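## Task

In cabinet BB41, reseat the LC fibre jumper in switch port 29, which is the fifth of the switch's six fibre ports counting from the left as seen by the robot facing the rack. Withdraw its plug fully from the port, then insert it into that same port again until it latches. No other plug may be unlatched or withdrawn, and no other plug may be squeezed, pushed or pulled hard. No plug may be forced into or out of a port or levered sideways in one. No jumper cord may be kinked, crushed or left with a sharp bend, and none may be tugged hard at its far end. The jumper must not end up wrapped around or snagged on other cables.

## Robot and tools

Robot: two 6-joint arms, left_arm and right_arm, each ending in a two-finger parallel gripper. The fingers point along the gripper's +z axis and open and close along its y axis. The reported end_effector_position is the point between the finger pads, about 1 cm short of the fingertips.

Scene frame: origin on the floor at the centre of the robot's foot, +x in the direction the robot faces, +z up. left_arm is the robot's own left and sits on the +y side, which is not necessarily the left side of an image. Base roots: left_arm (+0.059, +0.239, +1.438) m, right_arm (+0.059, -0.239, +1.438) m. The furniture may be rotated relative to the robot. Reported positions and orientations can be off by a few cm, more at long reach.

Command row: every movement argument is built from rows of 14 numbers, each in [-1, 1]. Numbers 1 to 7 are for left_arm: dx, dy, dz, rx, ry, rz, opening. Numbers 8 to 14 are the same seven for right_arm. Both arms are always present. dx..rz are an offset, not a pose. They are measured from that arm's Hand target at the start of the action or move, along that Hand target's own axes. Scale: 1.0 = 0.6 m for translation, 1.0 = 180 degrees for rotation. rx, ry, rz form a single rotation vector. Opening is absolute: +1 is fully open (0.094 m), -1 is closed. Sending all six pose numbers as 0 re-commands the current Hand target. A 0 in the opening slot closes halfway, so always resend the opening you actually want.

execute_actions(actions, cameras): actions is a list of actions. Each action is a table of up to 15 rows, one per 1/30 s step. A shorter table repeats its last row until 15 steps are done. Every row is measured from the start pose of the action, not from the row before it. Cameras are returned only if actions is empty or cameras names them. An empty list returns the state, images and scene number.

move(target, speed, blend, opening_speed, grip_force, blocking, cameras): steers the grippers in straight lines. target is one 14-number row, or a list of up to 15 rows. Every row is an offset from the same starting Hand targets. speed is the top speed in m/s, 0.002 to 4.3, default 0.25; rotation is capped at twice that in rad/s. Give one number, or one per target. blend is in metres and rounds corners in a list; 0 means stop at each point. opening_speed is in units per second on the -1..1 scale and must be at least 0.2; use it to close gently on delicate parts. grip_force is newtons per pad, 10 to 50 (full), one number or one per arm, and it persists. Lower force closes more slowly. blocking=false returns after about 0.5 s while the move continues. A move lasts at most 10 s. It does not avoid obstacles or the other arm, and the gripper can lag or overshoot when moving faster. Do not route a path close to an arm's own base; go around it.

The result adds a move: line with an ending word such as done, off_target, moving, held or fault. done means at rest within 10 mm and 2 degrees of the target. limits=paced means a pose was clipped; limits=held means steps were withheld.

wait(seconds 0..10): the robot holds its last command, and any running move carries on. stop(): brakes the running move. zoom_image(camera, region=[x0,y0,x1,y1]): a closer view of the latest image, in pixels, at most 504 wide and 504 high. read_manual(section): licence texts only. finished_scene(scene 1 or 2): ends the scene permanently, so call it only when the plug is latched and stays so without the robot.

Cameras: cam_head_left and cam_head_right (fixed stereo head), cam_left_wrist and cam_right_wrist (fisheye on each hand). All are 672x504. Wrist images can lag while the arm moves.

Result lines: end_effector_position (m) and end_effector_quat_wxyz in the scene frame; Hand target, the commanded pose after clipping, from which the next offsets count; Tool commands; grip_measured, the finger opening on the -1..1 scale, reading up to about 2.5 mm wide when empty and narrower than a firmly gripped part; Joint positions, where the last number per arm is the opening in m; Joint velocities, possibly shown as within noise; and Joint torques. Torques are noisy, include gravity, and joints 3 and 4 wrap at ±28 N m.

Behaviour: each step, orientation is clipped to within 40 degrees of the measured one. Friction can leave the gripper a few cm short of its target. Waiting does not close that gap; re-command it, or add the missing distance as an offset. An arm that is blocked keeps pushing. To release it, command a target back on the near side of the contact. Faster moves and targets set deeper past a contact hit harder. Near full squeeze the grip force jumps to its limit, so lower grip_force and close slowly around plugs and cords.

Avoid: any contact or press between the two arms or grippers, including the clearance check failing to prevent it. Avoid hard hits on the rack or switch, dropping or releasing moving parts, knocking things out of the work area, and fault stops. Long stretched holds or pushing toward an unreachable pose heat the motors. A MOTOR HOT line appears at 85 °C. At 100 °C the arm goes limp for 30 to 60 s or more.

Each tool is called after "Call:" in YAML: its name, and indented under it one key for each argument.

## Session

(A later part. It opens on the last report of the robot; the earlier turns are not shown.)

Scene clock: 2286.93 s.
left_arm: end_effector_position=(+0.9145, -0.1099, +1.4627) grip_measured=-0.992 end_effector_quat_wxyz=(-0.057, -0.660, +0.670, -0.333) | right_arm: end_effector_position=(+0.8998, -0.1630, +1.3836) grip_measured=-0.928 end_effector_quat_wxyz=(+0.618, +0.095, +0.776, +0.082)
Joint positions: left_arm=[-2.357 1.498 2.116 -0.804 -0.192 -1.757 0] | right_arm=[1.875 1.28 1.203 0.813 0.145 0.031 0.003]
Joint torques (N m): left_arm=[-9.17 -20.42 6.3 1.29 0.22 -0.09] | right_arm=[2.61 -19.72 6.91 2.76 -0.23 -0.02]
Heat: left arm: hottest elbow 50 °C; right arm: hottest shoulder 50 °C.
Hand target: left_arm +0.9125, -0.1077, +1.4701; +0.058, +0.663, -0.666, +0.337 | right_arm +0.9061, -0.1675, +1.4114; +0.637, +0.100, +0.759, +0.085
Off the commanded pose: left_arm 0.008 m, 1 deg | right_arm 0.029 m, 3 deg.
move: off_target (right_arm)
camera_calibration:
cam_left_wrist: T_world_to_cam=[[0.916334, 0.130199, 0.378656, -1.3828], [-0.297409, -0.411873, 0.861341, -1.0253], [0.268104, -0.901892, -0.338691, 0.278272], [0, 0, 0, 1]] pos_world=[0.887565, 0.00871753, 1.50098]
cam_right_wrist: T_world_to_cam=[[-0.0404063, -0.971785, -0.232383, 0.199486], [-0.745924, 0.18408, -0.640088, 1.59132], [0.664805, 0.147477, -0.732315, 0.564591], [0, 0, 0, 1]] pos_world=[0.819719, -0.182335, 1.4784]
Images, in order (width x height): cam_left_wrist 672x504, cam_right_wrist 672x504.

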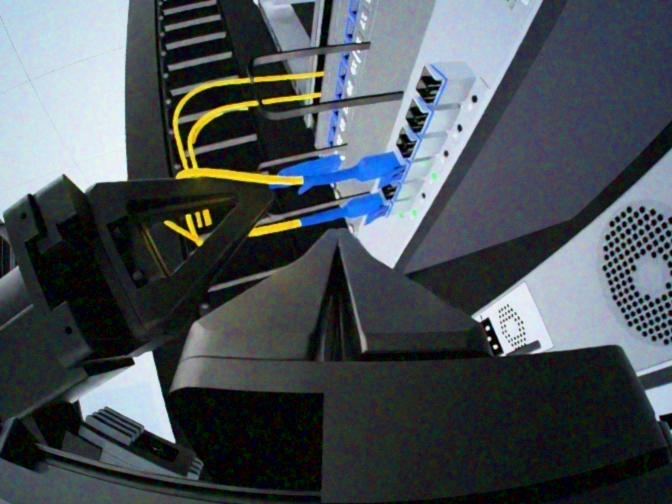

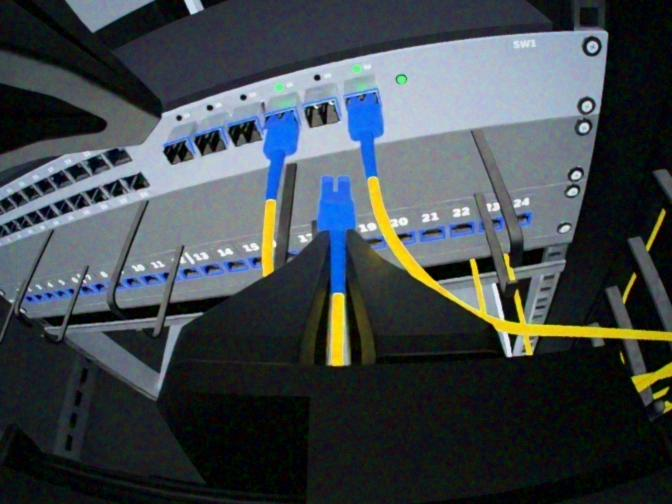

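Call:
move:
  target: [0,0,0,0,0,0,-1, -0.0063,0.0017,0.018,0,-0.0056,0,-1]
  speed: 0.04
  cameras: ["cam_left_wrist","cam_right_wrist"]

Scene clock: 2332.77 s.
left_arm: end_effector_position=(+0.9145, -0.1099, +1.4627) grip_measured=-0.992 end_effector_quat_wxyz=(-0.057, -0.660, +0.670, -0.333) | right_arm: end_effector_position=(+0.8999, -0.1631, +1.3840) grip_measured=-0.928 end_effector_quat_wxyz=(+0.618, +0.095, +0.776, +0.082)
Joint positions: left_arm=[-2.357 1.498 2.116 -0.804 -0.192 -1.757 0] | right_arm=[1.875 1.28 1.203 0.815 0.145 0.031 0.003]
Joint torques (N m): left_arm=[-9.7 -21.07 6.26 1.36 0.23 -0.11] | right_arm=[2.37 -18.37 9.65 2.82 -0.25 -0.04]
Heat: left arm: hottest elbow 47 °C; right arm: hottest shoulder 50 °C.
Hand target: left_arm +0.9125, -0.1077, +1.4701; +0.058, +0.663, -0.666, +0.337 | right_arm +0.9174, -0.1675, +1.4134; +0.644, +0.101, +0.754, +0.084
Off the commanded pose: left_arm 0.008 m, 1 deg | right_arm 0.035 m, 4 deg.
move: off_target (right_arm)
camera_calibration:
cam_left_wrist: T_world_to_cam=[[0.916334, 0.130199, 0.378656, -1.3828], [-0.297409, -0.411873, 0.861341, -1.0253], [0.268104, -0.901892, -0.338691, 0.278272], [0, 0, 0, 1]] pos_world=[0.887565, 0.00871753, 1.50098]
cam_right_wrist: T_world_to_cam=[[-0.0403985, -0.971735, -0.232591, 0.199769], [-0.744646, 0.184494, -0.641455, 1.59258], [0.666236, 0.147284, -0.731052, 0.561749], [0, 0, 0, 1]] pos_world=[0.819718, -0.182435, 1.4787]
Images, in order (width x height): cam_left_wrist 672x504, cam_right_wrist 672x504.

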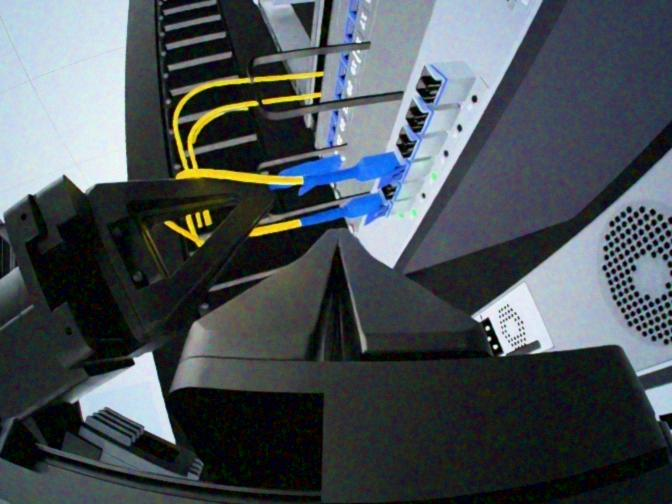

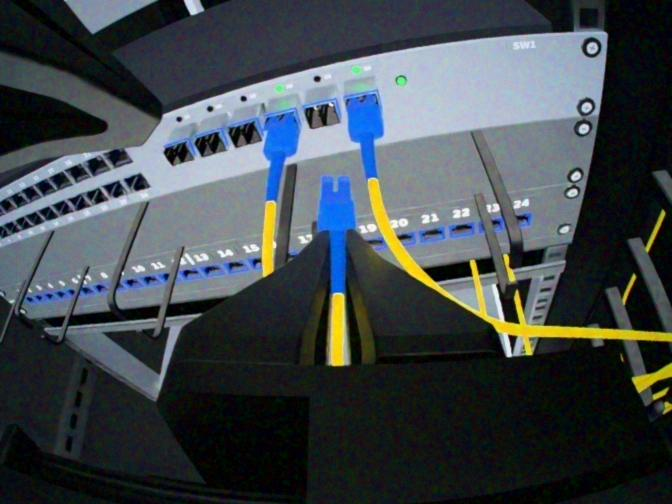

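Call:
move:
  target: [0,0,0,0,0,0,-1, -0.008,0.0021,-0.0015,0,0,0,-1]
  speed: 0.04

Call:
move:
  target: [0,0,0,0,0,0,-1, -0.008,0.0021,-0.0015,0,0,0,-1]
  speed: 0.04

Scene clock: 2341.50 s.
left_arm: end_effector_position=(+0.9145, -0.1099, +1.4627) grip_measured=-0.992 end_effector_quat_wxyz=(-0.057, -0.660, +0.670, -0.333) | right_arm: end_effector_position=(+0.8999, -0.1631, +1.3840) grip_measured=-0.928 end_effector_quat_wxyz=(+0.618, +0.095, +0.776, +0.082)
Joint positions: left_arm=[-2.357 1.498 2.116 -0.804 -0.192 -1.757 0] | right_arm=[1.875 1.28 1.203 0.815 0.145 0.031 0.003]
Joint torques (N m): left_arm=[-9.47 -20.66 6.2 1.29 0.25 -0.09] | right_arm=[2.37 -19.08 9.61 2.54 -0.15 -0.07]
Heat: left arm: hottest elbow 47 °C; right arm: hottest shoulder 50 °C.
Hand target: left_arm +0.9125, -0.1077, +1.4701; +0.058, +0.663, -0.666, +0.337 | right_arm +0.9173, -0.1675, +1.4185; +0.644, +0.101, +0.754, +0.084
Off the commanded pose: left_arm 0.008 m, 1 deg | right_arm 0.039 m, 4 deg.
move: off_target (right_arm)

Scene clock: 2342.37 s.
left_arm: end_effector_position=(+0.9145, -0.1099, +1.4627) grip_measured=-0.992 end_effector_quat_wxyz=(-0.057, -0.660, +0.670, -0.333) | right_arm: end_effector_position=(+0.9004, -0.1639, +1.3870) grip_measured=-0.928 end_effector_quat_wxyz=(+0.620, +0.096, +0.775, +0.082)
Joint positions: left_arm=[-2.357 1.498 2.116 -0.804 -0.192 -1.757 0] | right_arm=[1.875 1.276 1.203 0.815 0.145 0.031 0.003]
Joint torques (N m): left_arm=[-9.52 -20.95 6.28 1.25 0.24 -0.07] | right_arm=[3.08 -19.78 9.46 2.14 -0.07 -0.09]
Heat: left arm: hottest elbow 47 °C; right arm: hottest shoulder 50 °C.
Hand target: left_arm +0.9125, -0.1077, +1.4701; +0.058, +0.663, -0.666, +0.337 | right_arm +0.9172, -0.1675, +1.4234; +0.644, +0.101, +0.754, +0.084
Off the commanded pose: left_arm 0.008 m, 1 deg | right_arm 0.040 m, 4 deg.
move: off_target (right_arm)

Call:
move:
  target: [0,0,0,0,0,0,-1, -0.0158,0.0042,-0.003,0,-0.011,0,-1]
  speed: 0.04

Scene clock: 2348.07 s.
left_arm: end_effector_position=(+0.9145, -0.1099, +1.4627) grip_measured=-0.992 end_effector_quat_wxyz=(-0.057, -0.660, +0.670, -0.333) | right_arm: end_effector_position=(+0.9016, -0.1643, +1.3941) grip_measured=-0.928 end_effector_quat_wxyz=(+0.628, +0.098, +0.768, +0.081)
Joint positions: left_arm=[-2.357 1.498 2.116 -0.804 -0.192 -1.757 0] | right_arm=[1.879 1.272 1.203 0.834 0.151 0.027 0.003]
Joint torques (N m): left_arm=[-9.7 -21.13 6.26 1.22 0.24 -0.08] | right_arm=[2.9 -19.6 9.1 2.85 -0.11 -0.14]
Heat: left arm: hottest shoulder 47 °C; right arm: hottest shoulder 50 °C.
Hand target: left_arm +0.9125, -0.1077, +1.4701; +0.058, +0.663, -0.666, +0.337 | right_arm +0.9169, -0.1676, +1.4334; +0.657, +0.103, +0.742, +0.082
Off the commanded pose: left_arm 0.008 m, 1 deg | right_arm 0.042 m, 4 deg.
move: off_target (right_arm)

Call:
move:
  target: [0,0,0,0,0,0,-1, -0.0043,0.0027,-0.0008,0,-0.0045,0,-1]
  speed: 0.04
  cameras: ["cam_left_wrist","cam_right_wrist"]

Call:
zoom_image:
  camera: "cam_right_wrist"
  region: [240, 90, 400, 250]

Call:
zoom_image:
  camera: "cam_left_wrist"
  region: [240, 120, 440, 260]

Scene clock: 2357.50 s.
left_arm: end_effector_position=(+0.9145, -0.1099, +1.4627) grip_measured=-0.992 end_effector_quat_wxyz=(-0.057, -0.660, +0.670, -0.333) | right_arm: end_effector_position=(+0.9021, -0.1636, +1.3984) grip_measured=-0.928 end_effector_quat_wxyz=(+0.634, +0.098, +0.763, +0.080)
Joint positions: left_arm=[-2.357 1.498 2.116 -0.804 -0.192 -1.757 0] | right_arm=[1.884 1.272 1.203 0.851 0.154 0.022 0.003]
Joint torques (N m): left_arm=[-9.76 -20.78 6.06 1.28 0.25 -0.07] | right_arm=[3.14 -19.49 9.13 2.85 -0.1 -0.12]
Heat: left arm: hottest shoulder 47 °C; right arm: hottest shoulder 51 °C.
Hand target: left_arm +0.9125, -0.1077, +1.4701; +0.058, +0.663, -0.666, +0.337 | right_arm +0.9168, -0.1666, +1.4363; +0.662, +0.103, +0.738, +0.081
Off the commanded pose: left_arm 0.008 m, 1 deg | right_arm 0.041 m, 4 deg.
move: off_target (right_arm)
camera_calibration:
cam_left_wrist: T_world_to_cam=[[0.916334, 0.130199, 0.378656, -1.3828], [-0.297409, -0.411873, 0.861341, -1.0253], [0.268104, -0.901892, -0.338691, 0.278272], [0, 0, 0, 1]] pos_world=[0.887565, 0.00871753, 1.50098]
cam_right_wrist: T_world_to_cam=[[-0.043385, -0.971146, -0.234505, 0.208238], [-0.715773, 0.193969, -0.670853, 1.62009], [0.696984, 0.138748, -0.703536, 0.503219], [0, 0, 0, 1]] pos_world=[0.817914, -0.181838, 1.48971]
Images, in order (width x height): cam_left_wrist 672x504, cam_right_wrist 672x504.

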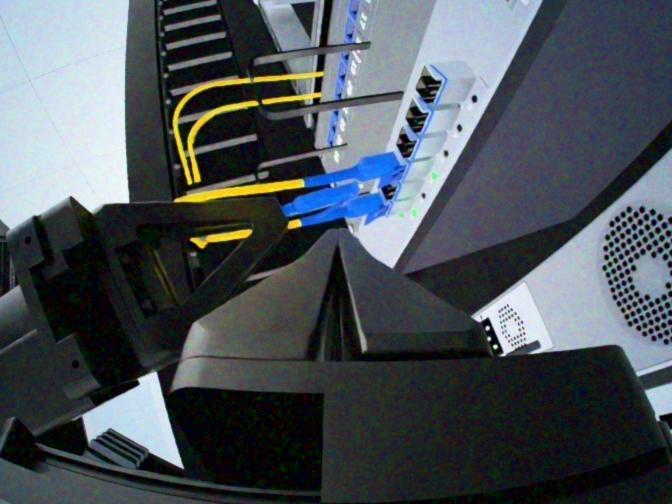

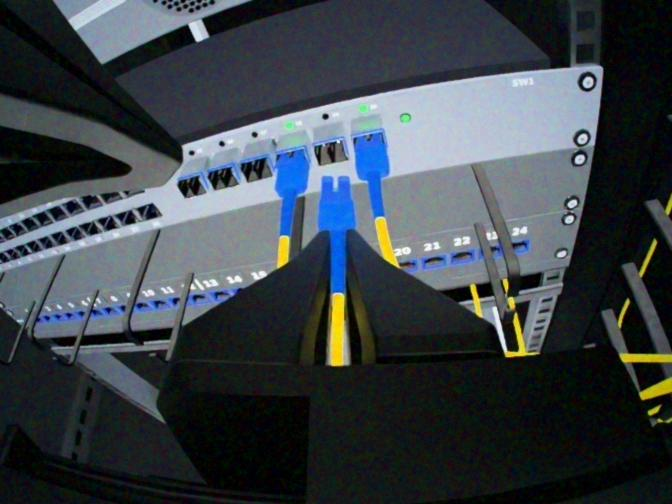

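Scaled by 3.150 from the camera's 672x504 image, which has a finer 960x720 frame.

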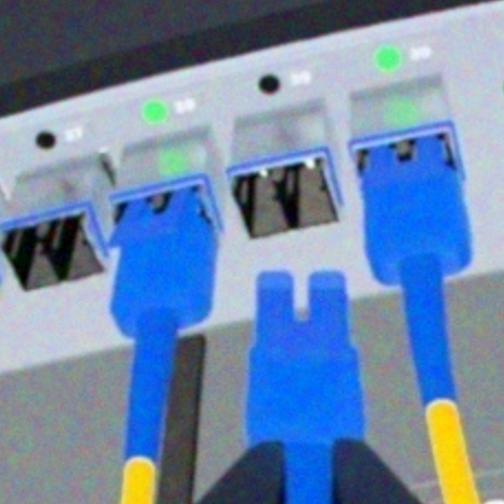

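Scaled by 2.520 from the camera's 672x504 image, which has a finer 960x720 frame.

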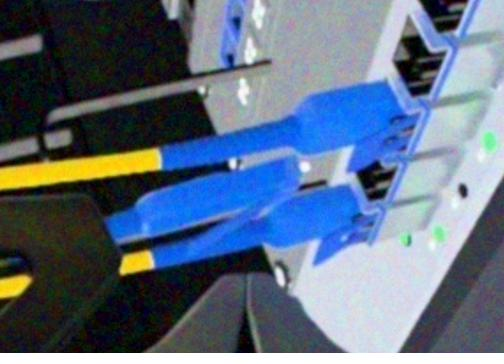

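Call:
move:
  target:
    - [-0.0527,-0.0215,-0.0695,0,0,0,-1, 0,0,0,0,0,0,-1]
    - [-0.0527,-0.0215,-0.0695,0,0,0,-1, 0,0,0,0,0,-0.0767,-1]
  speed: [0.08,0.06]
  cameras: ["cam_left_wrist","cam_right_wrist"]

Call:
zoom_image:
  camera: "cam_right_wrist"
  region: [240, 90, 400, 250]

Call:
zoom_image:
  camera: "cam_left_wrist"
  region: [240, 120, 440, 260]

Scene clock: 2396.20 s.
left_arm: end_effector_position=(+0.9145, -0.0697, +1.4965) grip_measured=-0.992 end_effector_quat_wxyz=(-0.062, -0.660, +0.664, -0.347) | right_arm: end_effector_position=(+0.9021, -0.1633, +1.3986) grip_measured=-0.928 end_effector_quat_wxyz=(+0.639, +0.007, +0.769, +0.003)
Joint positions: left_arm=[-2.322 1.401 2.069 -0.83 -0.136 -1.757 0] | right_arm=[1.884 1.272 1.203 0.851 0.154 -0.219 0.003]
Joint torques (N m): left_arm=[-6.53 -19.84 6.34 0.81 0.47 0.05] | right_arm=[3.08 -19.37 9.11 2.91 -0.12 -0.11]
Heat: left arm: hottest shoulder 46 °C; right arm: hottest shoulder 53 °C.
Hand target: left_arm +0.9127, -0.0577, +1.4902; +0.058, +0.663, -0.666, +0.337 | right_arm +0.9168, -0.1665, +1.4363; +0.667, +0.014, +0.745, +0.001
Off the commanded pose: left_arm 0.014 m, 1 deg | right_arm 0.041 m, 4 deg.
move: off_target (left_arm, right_arm)
camera_calibration:
cam_left_wrist: T_world_to_cam=[[0.911148, 0.147064, 0.384944, -1.40437], [-0.304696, -0.388484, 0.869621, -1.04195], [0.277435, -0.909644, -0.309157, 0.27273], [0, 0, 0, 1]] pos_world=[0.886445, 0.049837, 1.53103]
cam_right_wrist: T_world_to_cam=[[-0.000401438, -1, -0.000635449, -0.161985], [-0.720393, 0.000729919, -0.693565, 1.62452], [0.693566, 0.00017935, -0.720393, 0.507313], [0, 0, 0, 1]] pos_world=[0.818371, -0.163261, 1.49207]
Images, in order (width x height): cam_left_wrist 672x504, cam_right_wrist 672x504.

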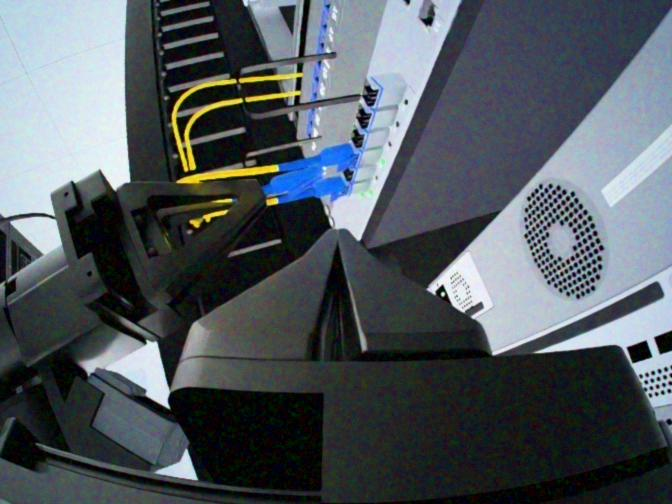

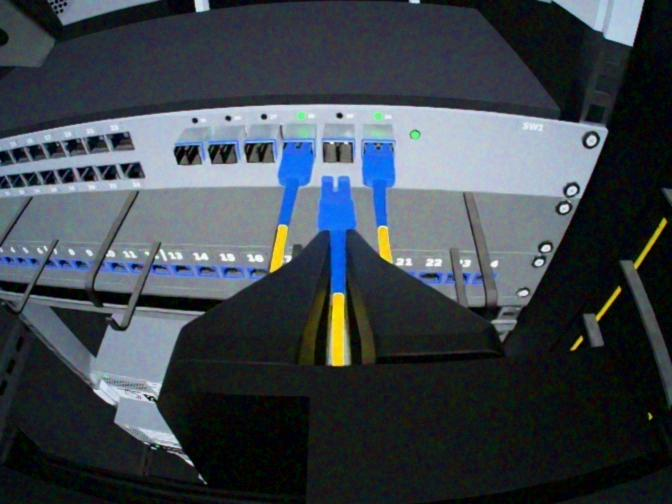

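Scaled by 3.150 from the camera's 672x504 image, which has a finer 960x720 frame.

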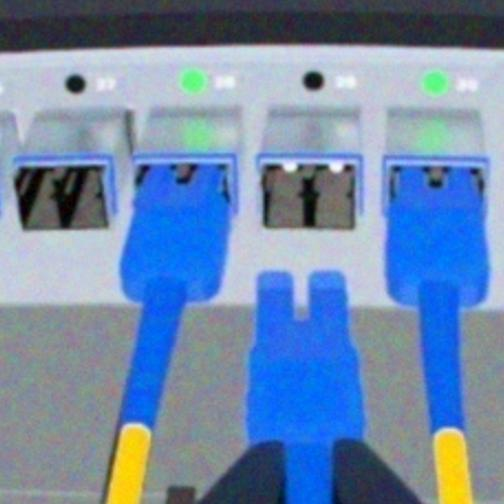

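Scaled by 2.520 from the camera's 672x504 image, which has a finer 960x720 frame.

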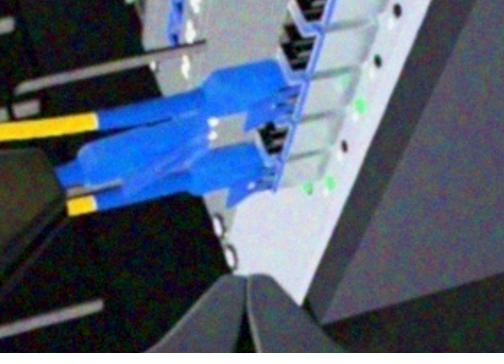

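Call:
zoom_image:
  camera: "cam_left_wrist"
  region: [255, 130, 375, 220]

Scaled by 4.200 from the camera's 672x504 image, which has a finer 960x720 frame.

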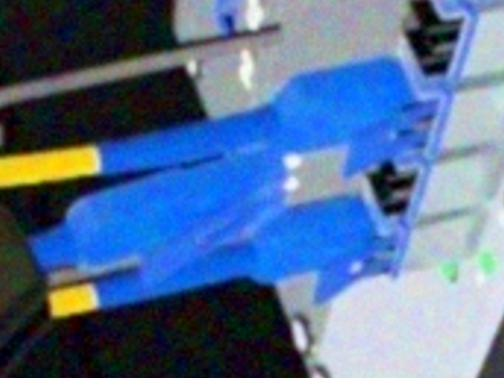

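Call:
move:
  target:
    - [0,0,0,0,0,0,-1, 0.0358,-0.0025,-0.0966,0,0.0167,0,-1]
    - [0,0,0,0,0,0,-1, 0.0428,-0.0042,0.0068,0,0.0167,0,-1]
  speed: [0.06,0.04]
  cameras: ["cam_left_wrist","cam_right_wrist"]

Call:
zoom_image:
  camera: "cam_right_wrist"
  region: [240, 90, 400, 250]

Call:
zoom_image:
  camera: "cam_left_wrist"
  region: [255, 130, 375, 220]

Scene clock: 2458.97 s.
left_arm: end_effector_position=(+0.9145, -0.0697, +1.4965) grip_measured=-0.992 end_effector_quat_wxyz=(-0.062, -0.660, +0.664, -0.347) | right_arm: end_effector_position=(+0.9022, -0.1641, +1.3978) grip_measured=-0.928 end_effector_quat_wxyz=(+0.636, +0.008, +0.772, +0.001)
Joint positions: left_arm=[-2.322 1.401 2.069 -0.83 -0.136 -1.757 0] | right_arm=[1.885 1.27 1.204 0.839 0.161 -0.219 0.003]
Joint torques (N m): left_arm=[-6.59 -20.31 6.39 0.72 0.46 0.06] | right_arm=[1.85 -17.2 10.28 1.84 -0.4 0.06]
Heat: left arm: hottest elbow 46 °C; right arm: hottest shoulder 53 °C.
Hand target: left_arm +0.9127, -0.0577, +1.4902; +0.058, +0.663, -0.666, +0.337 | right_arm +0.9179, -0.1686, +1.4101; +0.647, +0.014, +0.762, +0.001
Off the commanded pose: left_arm 0.014 m, 1 deg | right_arm 0.021 m, 2 deg.
move: off_target (left_arm, right_arm)
camera_calibration:
cam_left_wrist: T_world_to_cam=[[0.911148, 0.147064, 0.384944, -1.40437], [-0.304696, -0.388484, 0.869621, -1.04195], [0.277435, -0.909644, -0.309157, 0.27273], [0, 0, 0, 1]] pos_world=[0.886445, 0.049837, 1.53103]
cam_right_wrist: T_world_to_cam=[[-0.00432472, -0.99999, 0.000768912, -0.161164], [-0.726985, 0.00261606, -0.686648, 1.6207], [0.686639, -0.00352855, -0.72699, 0.521596], [0, 0, 0, 1]] pos_world=[0.819377, -0.163562, 1.49217]
Images, in order (width x height): cam_left_wrist 672x504, cam_right_wrist 672x504.

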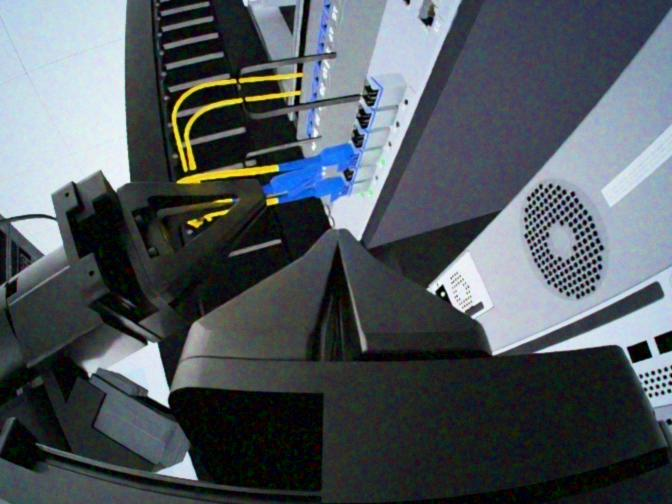

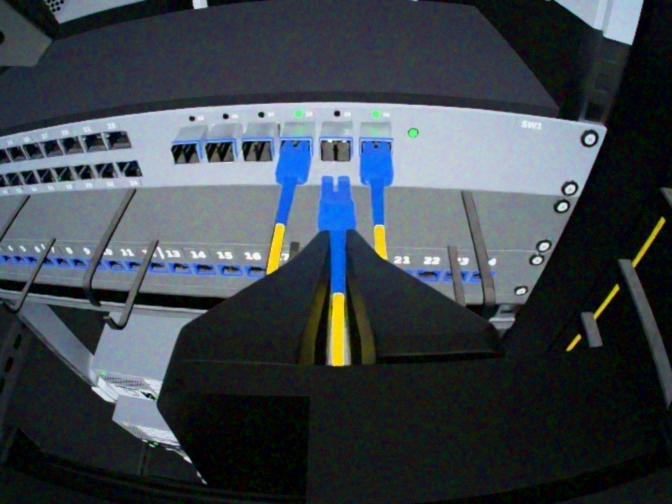

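Scaled by 3.150 from the camera's 672x504 image, which has a finer 960x720 frame.

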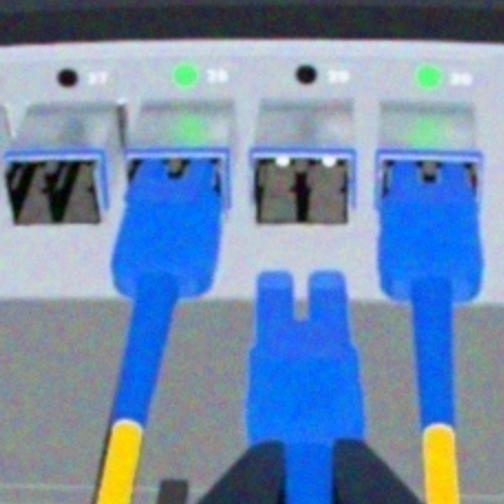

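Scaled by 4.200 from the camera's 672x504 image, which has a finer 960x720 frame.

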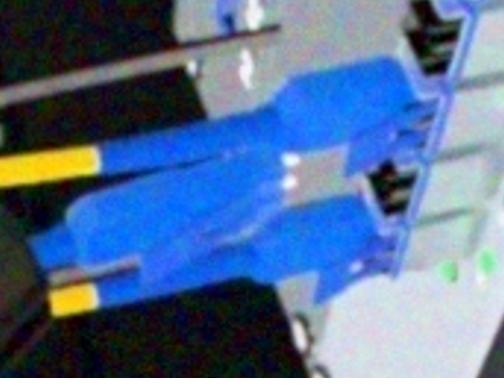

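Call:
move:
  target: [0,0,0,0,0,0,-1, -0.0016,0.0002,0.0099,0,0,0,-1]
  speed: 0.04
  cameras: ["cam_left_wrist","cam_right_wrist"]

Call:
zoom_image:
  camera: "cam_right_wrist"
  region: [290, 110, 390, 210]

Call:
zoom_image:
  camera: "cam_left_wrist"
  region: [255, 130, 375, 220]

Scene clock: 2473.57 s.
left_arm: end_effector_position=(+0.9145, -0.0697, +1.4965) grip_measured=-0.992 end_effector_quat_wxyz=(-0.062, -0.660, +0.664, -0.347) | right_arm: end_effector_position=(+0.9085, -0.1642, +1.3986) grip_measured=-0.928 end_effector_quat_wxyz=(+0.636, +0.008, +0.771, +0.001)
Joint positions: left_arm=[-2.322 1.401 2.069 -0.83 -0.136 -1.757 0] | right_arm=[1.883 1.277 1.225 0.827 0.16 -0.218 0.003]
Joint torques (N m): left_arm=[-6.77 -20.13 6.38 0.73 0.46 0.04] | right_arm=[1.61 -17.26 10.29 1.73 -0.4 0.07]
Heat: left arm: hottest elbow 46 °C; right arm: hottest shoulder 50 °C.
Hand target: left_arm +0.9127, -0.0577, +1.4902; +0.058, +0.663, -0.666, +0.337 | right_arm +0.9240, -0.1687, +1.4103; +0.647, +0.014, +0.762, +0.001
Off the commanded pose: left_arm 0.014 m, 1 deg | right_arm 0.020 m, 2 deg.
move: off_target (left_arm, right_arm)
camera_calibration:
cam_left_wrist: T_world_to_cam=[[0.911148, 0.147064, 0.384944, -1.40437], [-0.304696, -0.388484, 0.869621, -1.04195], [0.277435, -0.909644, -0.309157, 0.27273], [0, 0, 0, 1]] pos_world=[0.886445, 0.049837, 1.53103]
cam_right_wrist: T_world_to_cam=[[-0.00446179, -0.99999, 0.000909673, -0.161334], [-0.726111, 0.00261431, -0.687573, 1.62627], [0.687563, -0.00372833, -0.726115, 0.515674], [0, 0, 0, 1]] pos_world=[0.825576, -0.163662, 1.49277]
Images, in order (width x height): cam_left_wrist 672x504, cam_right_wrist 672x504.

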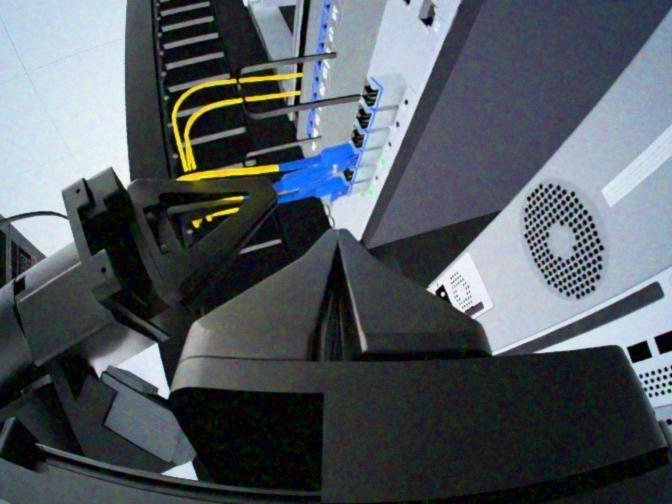

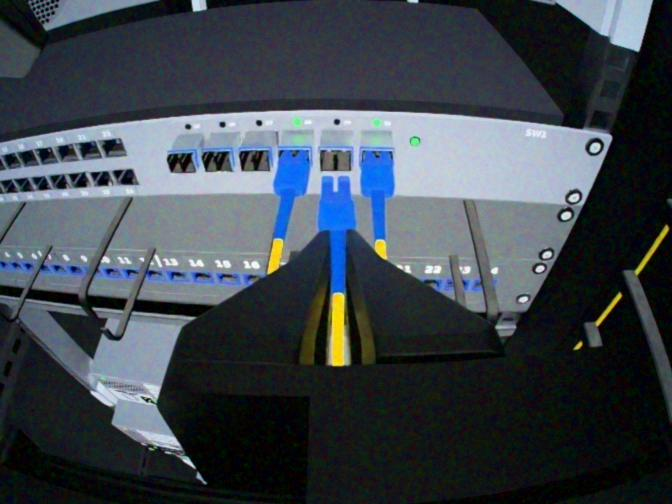

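Scaled by 5.040 from the camera's 672x504 image, which has a finer 960x720 frame.

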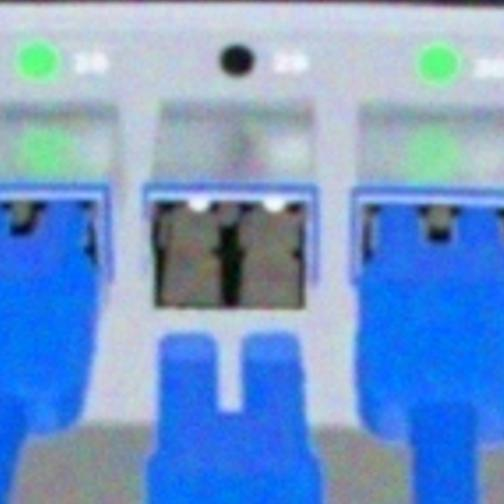

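Scaled by 4.200 from the camera's 672x504 image, which has a finer 960x720 frame.

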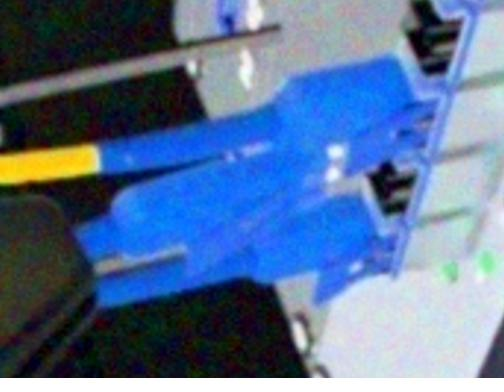

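Call:
move:
  target: [0,0,0,0,0,0,-1, 0.0002,0.0001,0.0083,0,0,0,-1]
  speed: 0.03
  cameras: ["cam_left_wrist","cam_right_wrist"]

Call:
zoom_image:
  camera: "cam_right_wrist"
  region: [290, 110, 390, 210]

Call:
zoom_image:
  camera: "cam_left_wrist"
  region: [255, 130, 375, 220]

Scene clock: 2486.47 s.
left_arm: end_effector_position=(+0.9145, -0.0697, +1.4965) grip_measured=-0.992 end_effector_quat_wxyz=(-0.062, -0.660, +0.664, -0.347) | right_arm: end_effector_position=(+0.9131, -0.1640, +1.3972) grip_measured=-0.928 end_effector_quat_wxyz=(+0.636, +0.008, +0.772, +0.001)
Joint positions: left_arm=[-2.322 1.401 2.069 -0.83 -0.136 -1.757 0] | right_arm=[1.882 1.287 1.241 0.819 0.159 -0.217 0.003]
Joint torques (N m): left_arm=[-6.12 -19.96 6.38 0.73 0.47 0.07] | right_arm=[1.67 -17.26 10.5 1.91 -0.4 0.09]
Heat: left arm: hottest elbow 46 °C; right arm: hottest shoulder 50 °C.
Hand target: left_arm +0.9127, -0.0577, +1.4902; +0.058, +0.663, -0.666, +0.337 | right_arm +0.9289, -0.1686, +1.4093; +0.647, +0.014, +0.762, +0.001
Off the commanded pose: left_arm 0.014 m, 1 deg | right_arm 0.020 m, 2 deg.
move: off_target (left_arm, right_arm)
camera_calibration:
cam_left_wrist: T_world_to_cam=[[0.911148, 0.147064, 0.384944, -1.40437], [-0.304696, -0.388484, 0.869621, -1.04195], [0.277435, -0.909644, -0.309157, 0.27273], [0, 0, 0, 1]] pos_world=[0.886445, 0.049837, 1.53103]
cam_right_wrist: T_world_to_cam=[[-0.00432835, -0.99999, 0.000626583, -0.160801], [-0.726744, 0.00271523, -0.686903, 1.62834], [0.686894, -0.00342852, -0.726749, 0.51305], [0, 0, 0, 1]] pos_world=[0.830276, -0.163462, 1.49147]
Images, in order (width x height): cam_left_wrist 672x504, cam_right_wrist 672x504.

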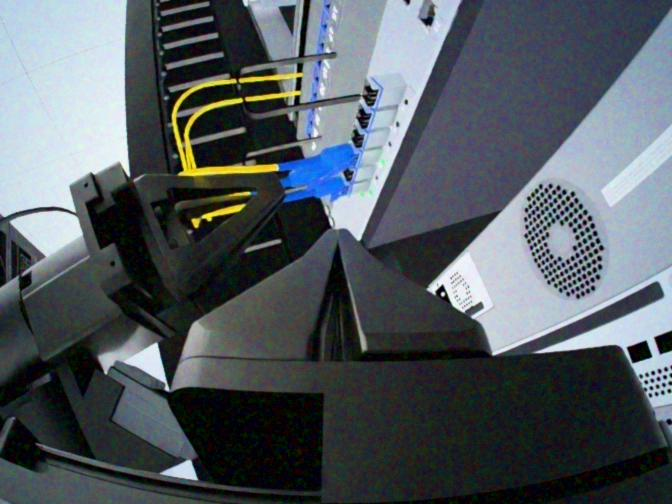

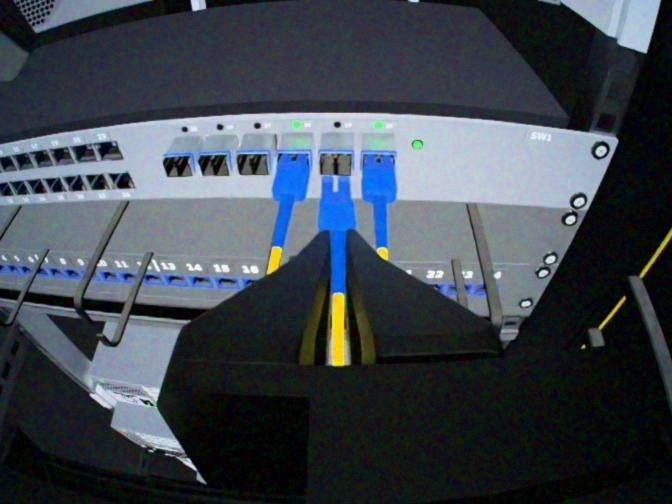

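Scaled by 5.040 from the camera's 672x504 image, which has a finer 960x720 frame.

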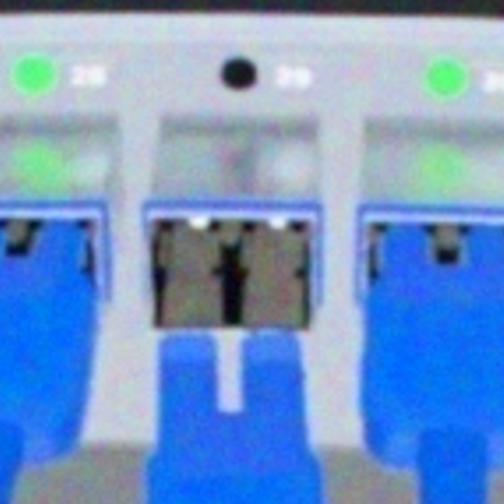

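Scaled by 4.200 from the camera's 672x504 image, which has a finer 960x720 frame.

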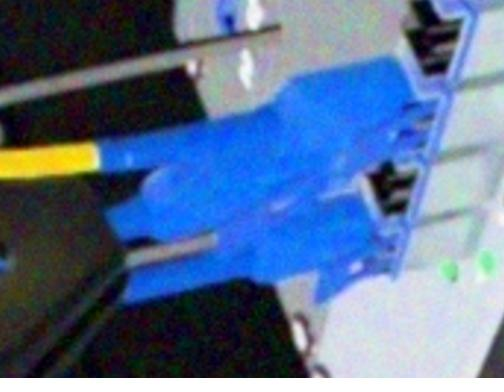

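Call:
zoom_image:
  camera: "cam_left_wrist"
  region: [280, 138, 356, 198]

Scaled by 6.632 from the camera's 672x504 image, which has a finer 960x720 frame.

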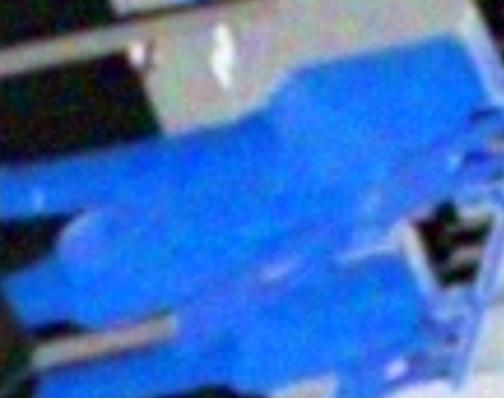

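Call:
zoom_image:
  camera: "cam_right_wrist"
  region: [296, 170, 376, 240]

Call:
zoom_image:
  camera: "cam_right_wrist"
  region: [346, 140, 416, 210]

Call:
zoom_image:
  camera: "cam_right_wrist"
  region: [256, 140, 326, 210]

Scaled by 6.300 from the camera's 672x504 image, which has a finer 960x720 frame.

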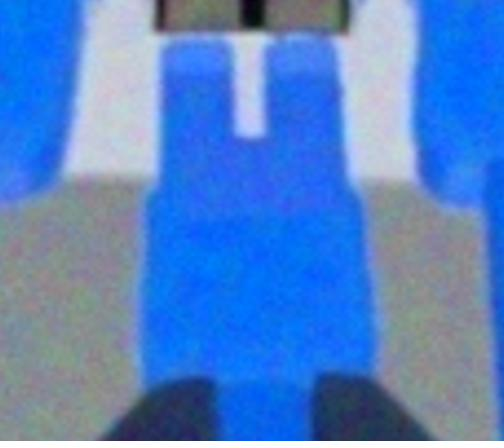

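Scaled by 7.200 from the camera's 672x504 image, which has a finer 960x720 frame.

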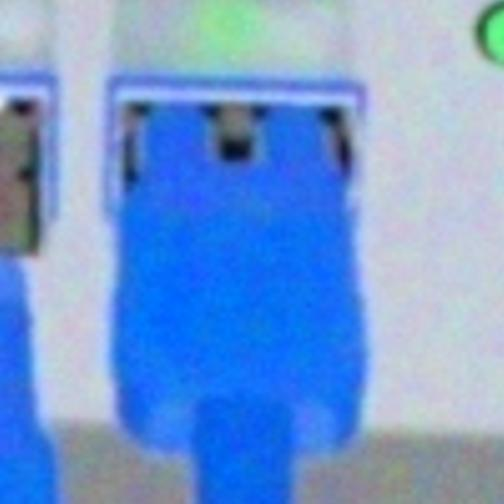

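Scaled by 7.200 from the camera's 672x504 image, which has a finer 960x720 frame.

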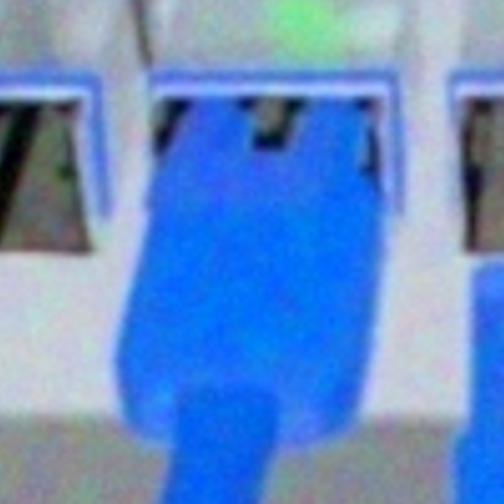

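Call:
move:
  target:
    - [-0.0977,0.0822,-0.1068,0.278,0.0836,0.2587,-1, 0,0,0,0,0,0,-1]
    - [-0.016,0.0888,0.0333,0.278,0.0836,0.2587,-1, 0,0,0,0,0,0,-1]
  speed: [0.15,0.1]
  cameras: ["all"]

Scene clock: 2645.43 s.
left_arm: end_effector_position=(+0.8605, -0.0546, +1.4487) grip_measured=-0.992 end_effector_quat_wxyz=(-0.260, +0.280, -0.660, +0.647) | right_arm: end_effector_position=(+0.9133, -0.1640, +1.3973) grip_measured=-0.928 end_effector_quat_wxyz=(+0.636, +0.008, +0.772, +0.001)
Joint positions: left_arm=[-2.106 1.306 1.292 0.63 0.467 -1.09 0] | right_arm=[1.882 1.287 1.242 0.819 0.159 -0.217 0.003]
Joint torques (N m): left_arm=[-7.59 -14.97 9.13 2.45 0.37 0.28] | right_arm=[1.85 -17.49 10.4 1.87 -0.39 0.05]
Heat: left arm: hottest elbow 45 °C; right arm: hottest shoulder 51 °C.
Hand target: left_arm +0.8719, -0.0657, +1.4499; +0.270, -0.272, +0.654, -0.653 | right_arm +0.9289, -0.1686, +1.4095; +0.647, +0.014, +0.762, +0.001
Off the commanded pose: left_arm 0.016 m, 2 deg | right_arm 0.020 m, 2 deg.
move: off_target (left_arm, right_arm)
camera_calibration:
cam_left_wrist: T_world_to_cam=[[0.0324371, 0.0318991, 0.998965, -1.47868], [-0.980835, -0.19111, 0.0379509, 0.786475], [0.192123, -0.98105, 0.0250887, -0.128136], [0, 0, 0, 1]] pos_world=[0.843984, 0.0717638, 1.45052]
cam_right_wrist: T_world_to_cam=[[-0.00440164, -0.99999, 0.000556931, -0.160736], [-0.7265, 0.00281512, -0.68716, 1.62868], [0.687152, -0.00342924, -0.726506, 0.512476], [0, 0, 0, 1]] pos_world=[0.830376, -0.163562, 1.49157]

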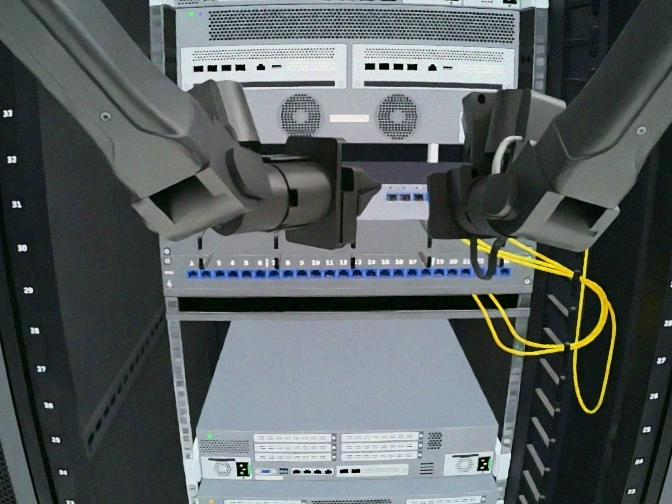

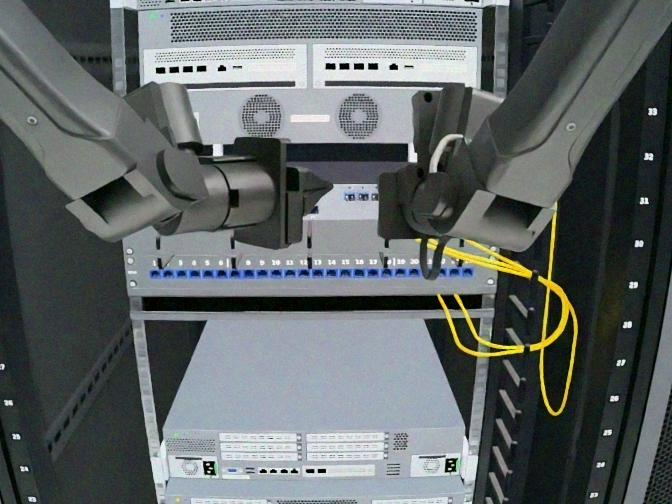

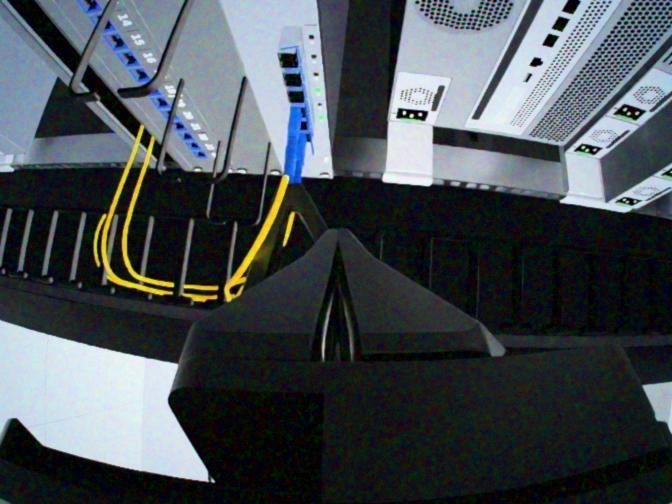

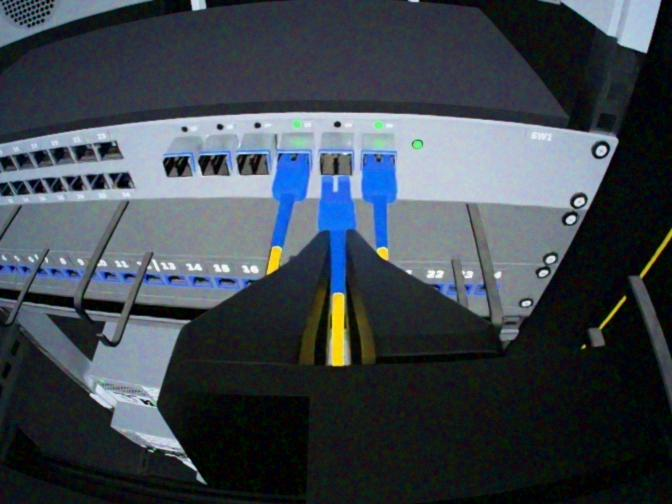

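Call:
zoom_image:
  camera: "cam_left_wrist"
  region: [250, 90, 350, 190]

Scaled by 5.040 from the camera's 672x504 image, which has a finer 960x720 frame.

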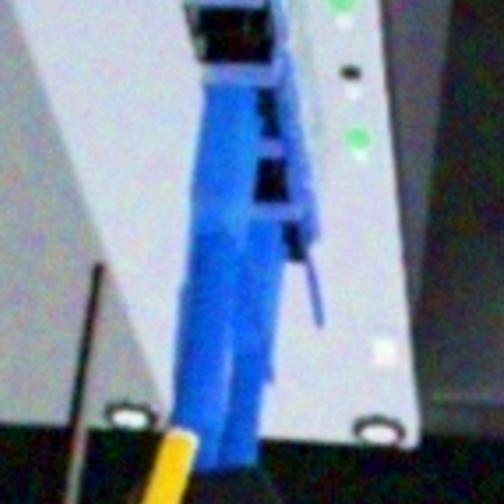

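Call:
move:
  target: [-0.0636,0.0567,0.1002,0,0,0,-1, 0,0,0,0,0,0,-1]
  speed: 0.08
  cameras: ["cam_left_wrist"]

Call:
zoom_image:
  camera: "cam_left_wrist"
  region: [280, 130, 400, 250]

Scene clock: 2683.03 s.
left_arm: end_effector_position=(+0.9275, -0.0837, +1.4325) grip_measured=-0.992 end_effector_quat_wxyz=(-0.269, +0.267, -0.650, +0.659) | right_arm: end_effector_position=(+0.9133, -0.1640, +1.3973) grip_measured=-0.928 end_effector_quat_wxyz=(+0.636, +0.008, +0.772, +0.001)
Joint positions: left_arm=[-2.106 1.485 1.57 0.568 0.49 -1.089 0] | right_arm=[1.882 1.287 1.242 0.819 0.159 -0.217 0.003]
Joint torques (N m): left_arm=[-6.01 -17.26 10.22 1.5 0.57 0.04] | right_arm=[2.02 -17.38 10.44 1.85 -0.4 0.06]
Heat: left arm: hottest elbow 49 °C; right arm: hottest shoulder 51 °C.
Hand target: left_arm +0.9414, -0.0811, +1.4159; +0.271, -0.271, +0.653, -0.653 | right_arm +0.9289, -0.1686, +1.4095; +0.647, +0.014, +0.762, +0.001
Off the commanded pose: left_arm 0.022 m, 1 deg | right_arm 0.020 m, 2 deg.
move: off_target (left_arm, right_arm)
camera_calibration:
cam_left_wrist: T_world_to_cam=[[-0.00798982, 0.0479289, 0.998819, -1.42476], [-0.9825, -0.18626, 0.00107849, 0.901945], [0.186091, -0.981331, 0.0485783, -0.197192], [0, 0, 0, 1]] pos_world=[0.911473, 0.0427724, 1.43168]
Images, in order (width x height): cam_left_wrist 672x504.

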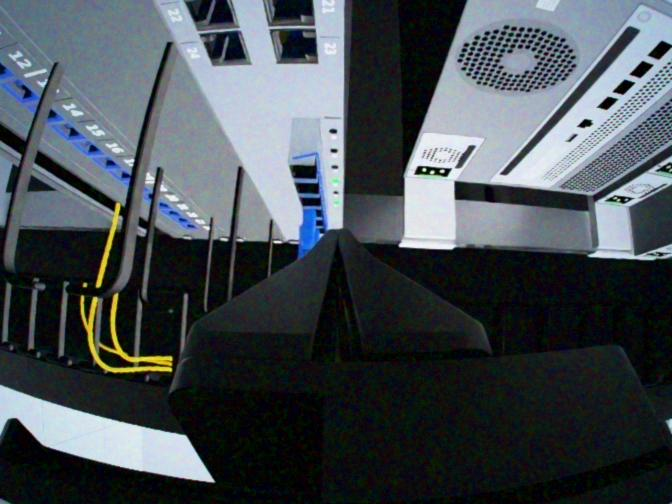

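Scaled by 4.200 from the camera's 672x504 image, which has a finer 960x720 frame.

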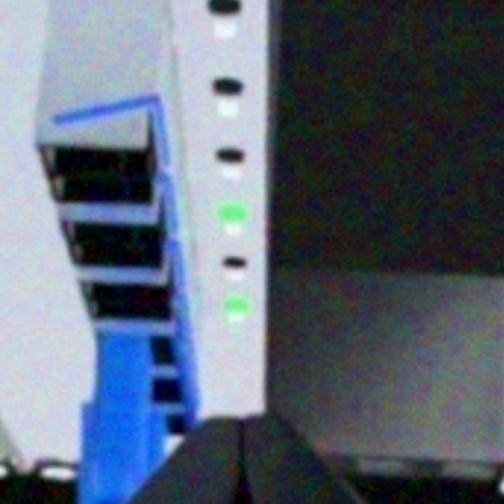

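Call:
move:
  target: [0.0295,0.0267,-0.0295,0,0,0,-1, 0,0,0,0,0,0,-1]
  speed: 0.08
  cameras: ["cam_left_wrist"]

Call:
zoom_image:
  camera: "cam_left_wrist"
  region: [270, 140, 370, 240]

Scene clock: 2689.07 s.
left_arm: end_effector_position=(+0.9220, -0.0830, +1.4315) grip_measured=-0.992 end_effector_quat_wxyz=(-0.278, +0.264, -0.644, +0.662) | right_arm: end_effector_position=(+0.9133, -0.1640, +1.3973) grip_measured=-0.928 end_effector_quat_wxyz=(+0.636, +0.008, +0.772, +0.001)
Joint positions: left_arm=[-2.106 1.485 1.546 0.614 0.491 -1.089 0] | right_arm=[1.882 1.287 1.242 0.819 0.159 -0.217 0.003]
Joint torques (N m): left_arm=[-6.12 -17.85 5.15 2.55 0.55 0.01] | right_arm=[1.79 -17.49 10.4 1.83 -0.39 0.04]
Heat: left arm: hottest elbow 49 °C; right arm: hottest shoulder 51 °C.
Hand target: left_arm +0.9164, -0.0811, +1.3999; +0.271, -0.271, +0.653, -0.653 | right_arm +0.9289, -0.1686, +1.4095; +0.647, +0.014, +0.762, +0.001
Off the commanded pose: left_arm 0.032 m, 2 deg | right_arm 0.020 m, 2 deg.
move: off_target (left_arm, right_arm)
camera_calibration:
cam_left_wrist: T_world_to_cam=[[-0.0286299, 0.0533181, 0.998167, -1.40345], [-0.98073, -0.194559, -0.0177372, 0.921305], [0.193257, -0.979441, 0.0578609, -0.215127], [0, 0, 0, 1]] pos_world=[0.904946, 0.0433739, 1.42967]
Images, in order (width x height): cam_left_wrist 672x504.

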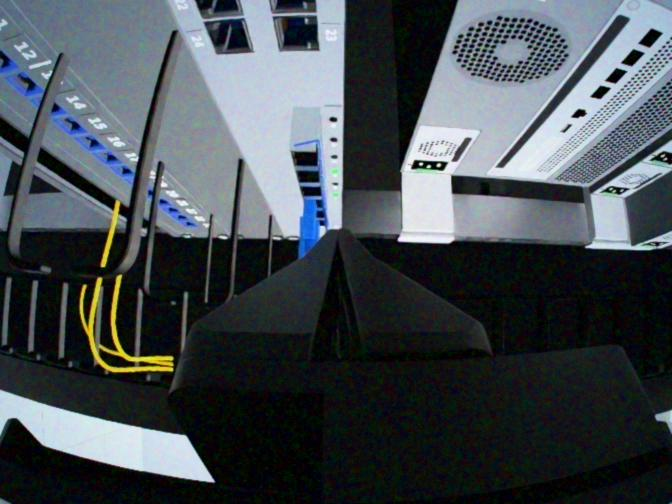

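Scaled by 5.040 from the camera's 672x504 image, which has a finer 960x720 frame.

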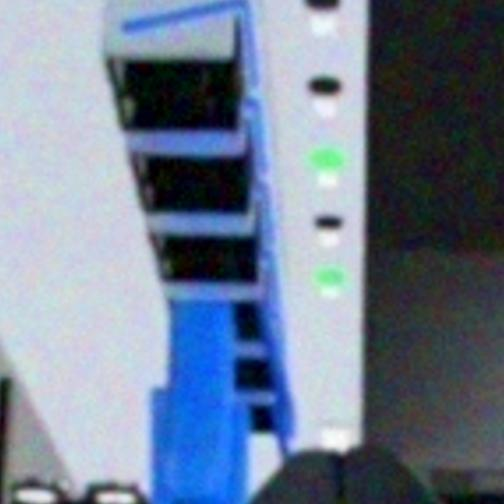

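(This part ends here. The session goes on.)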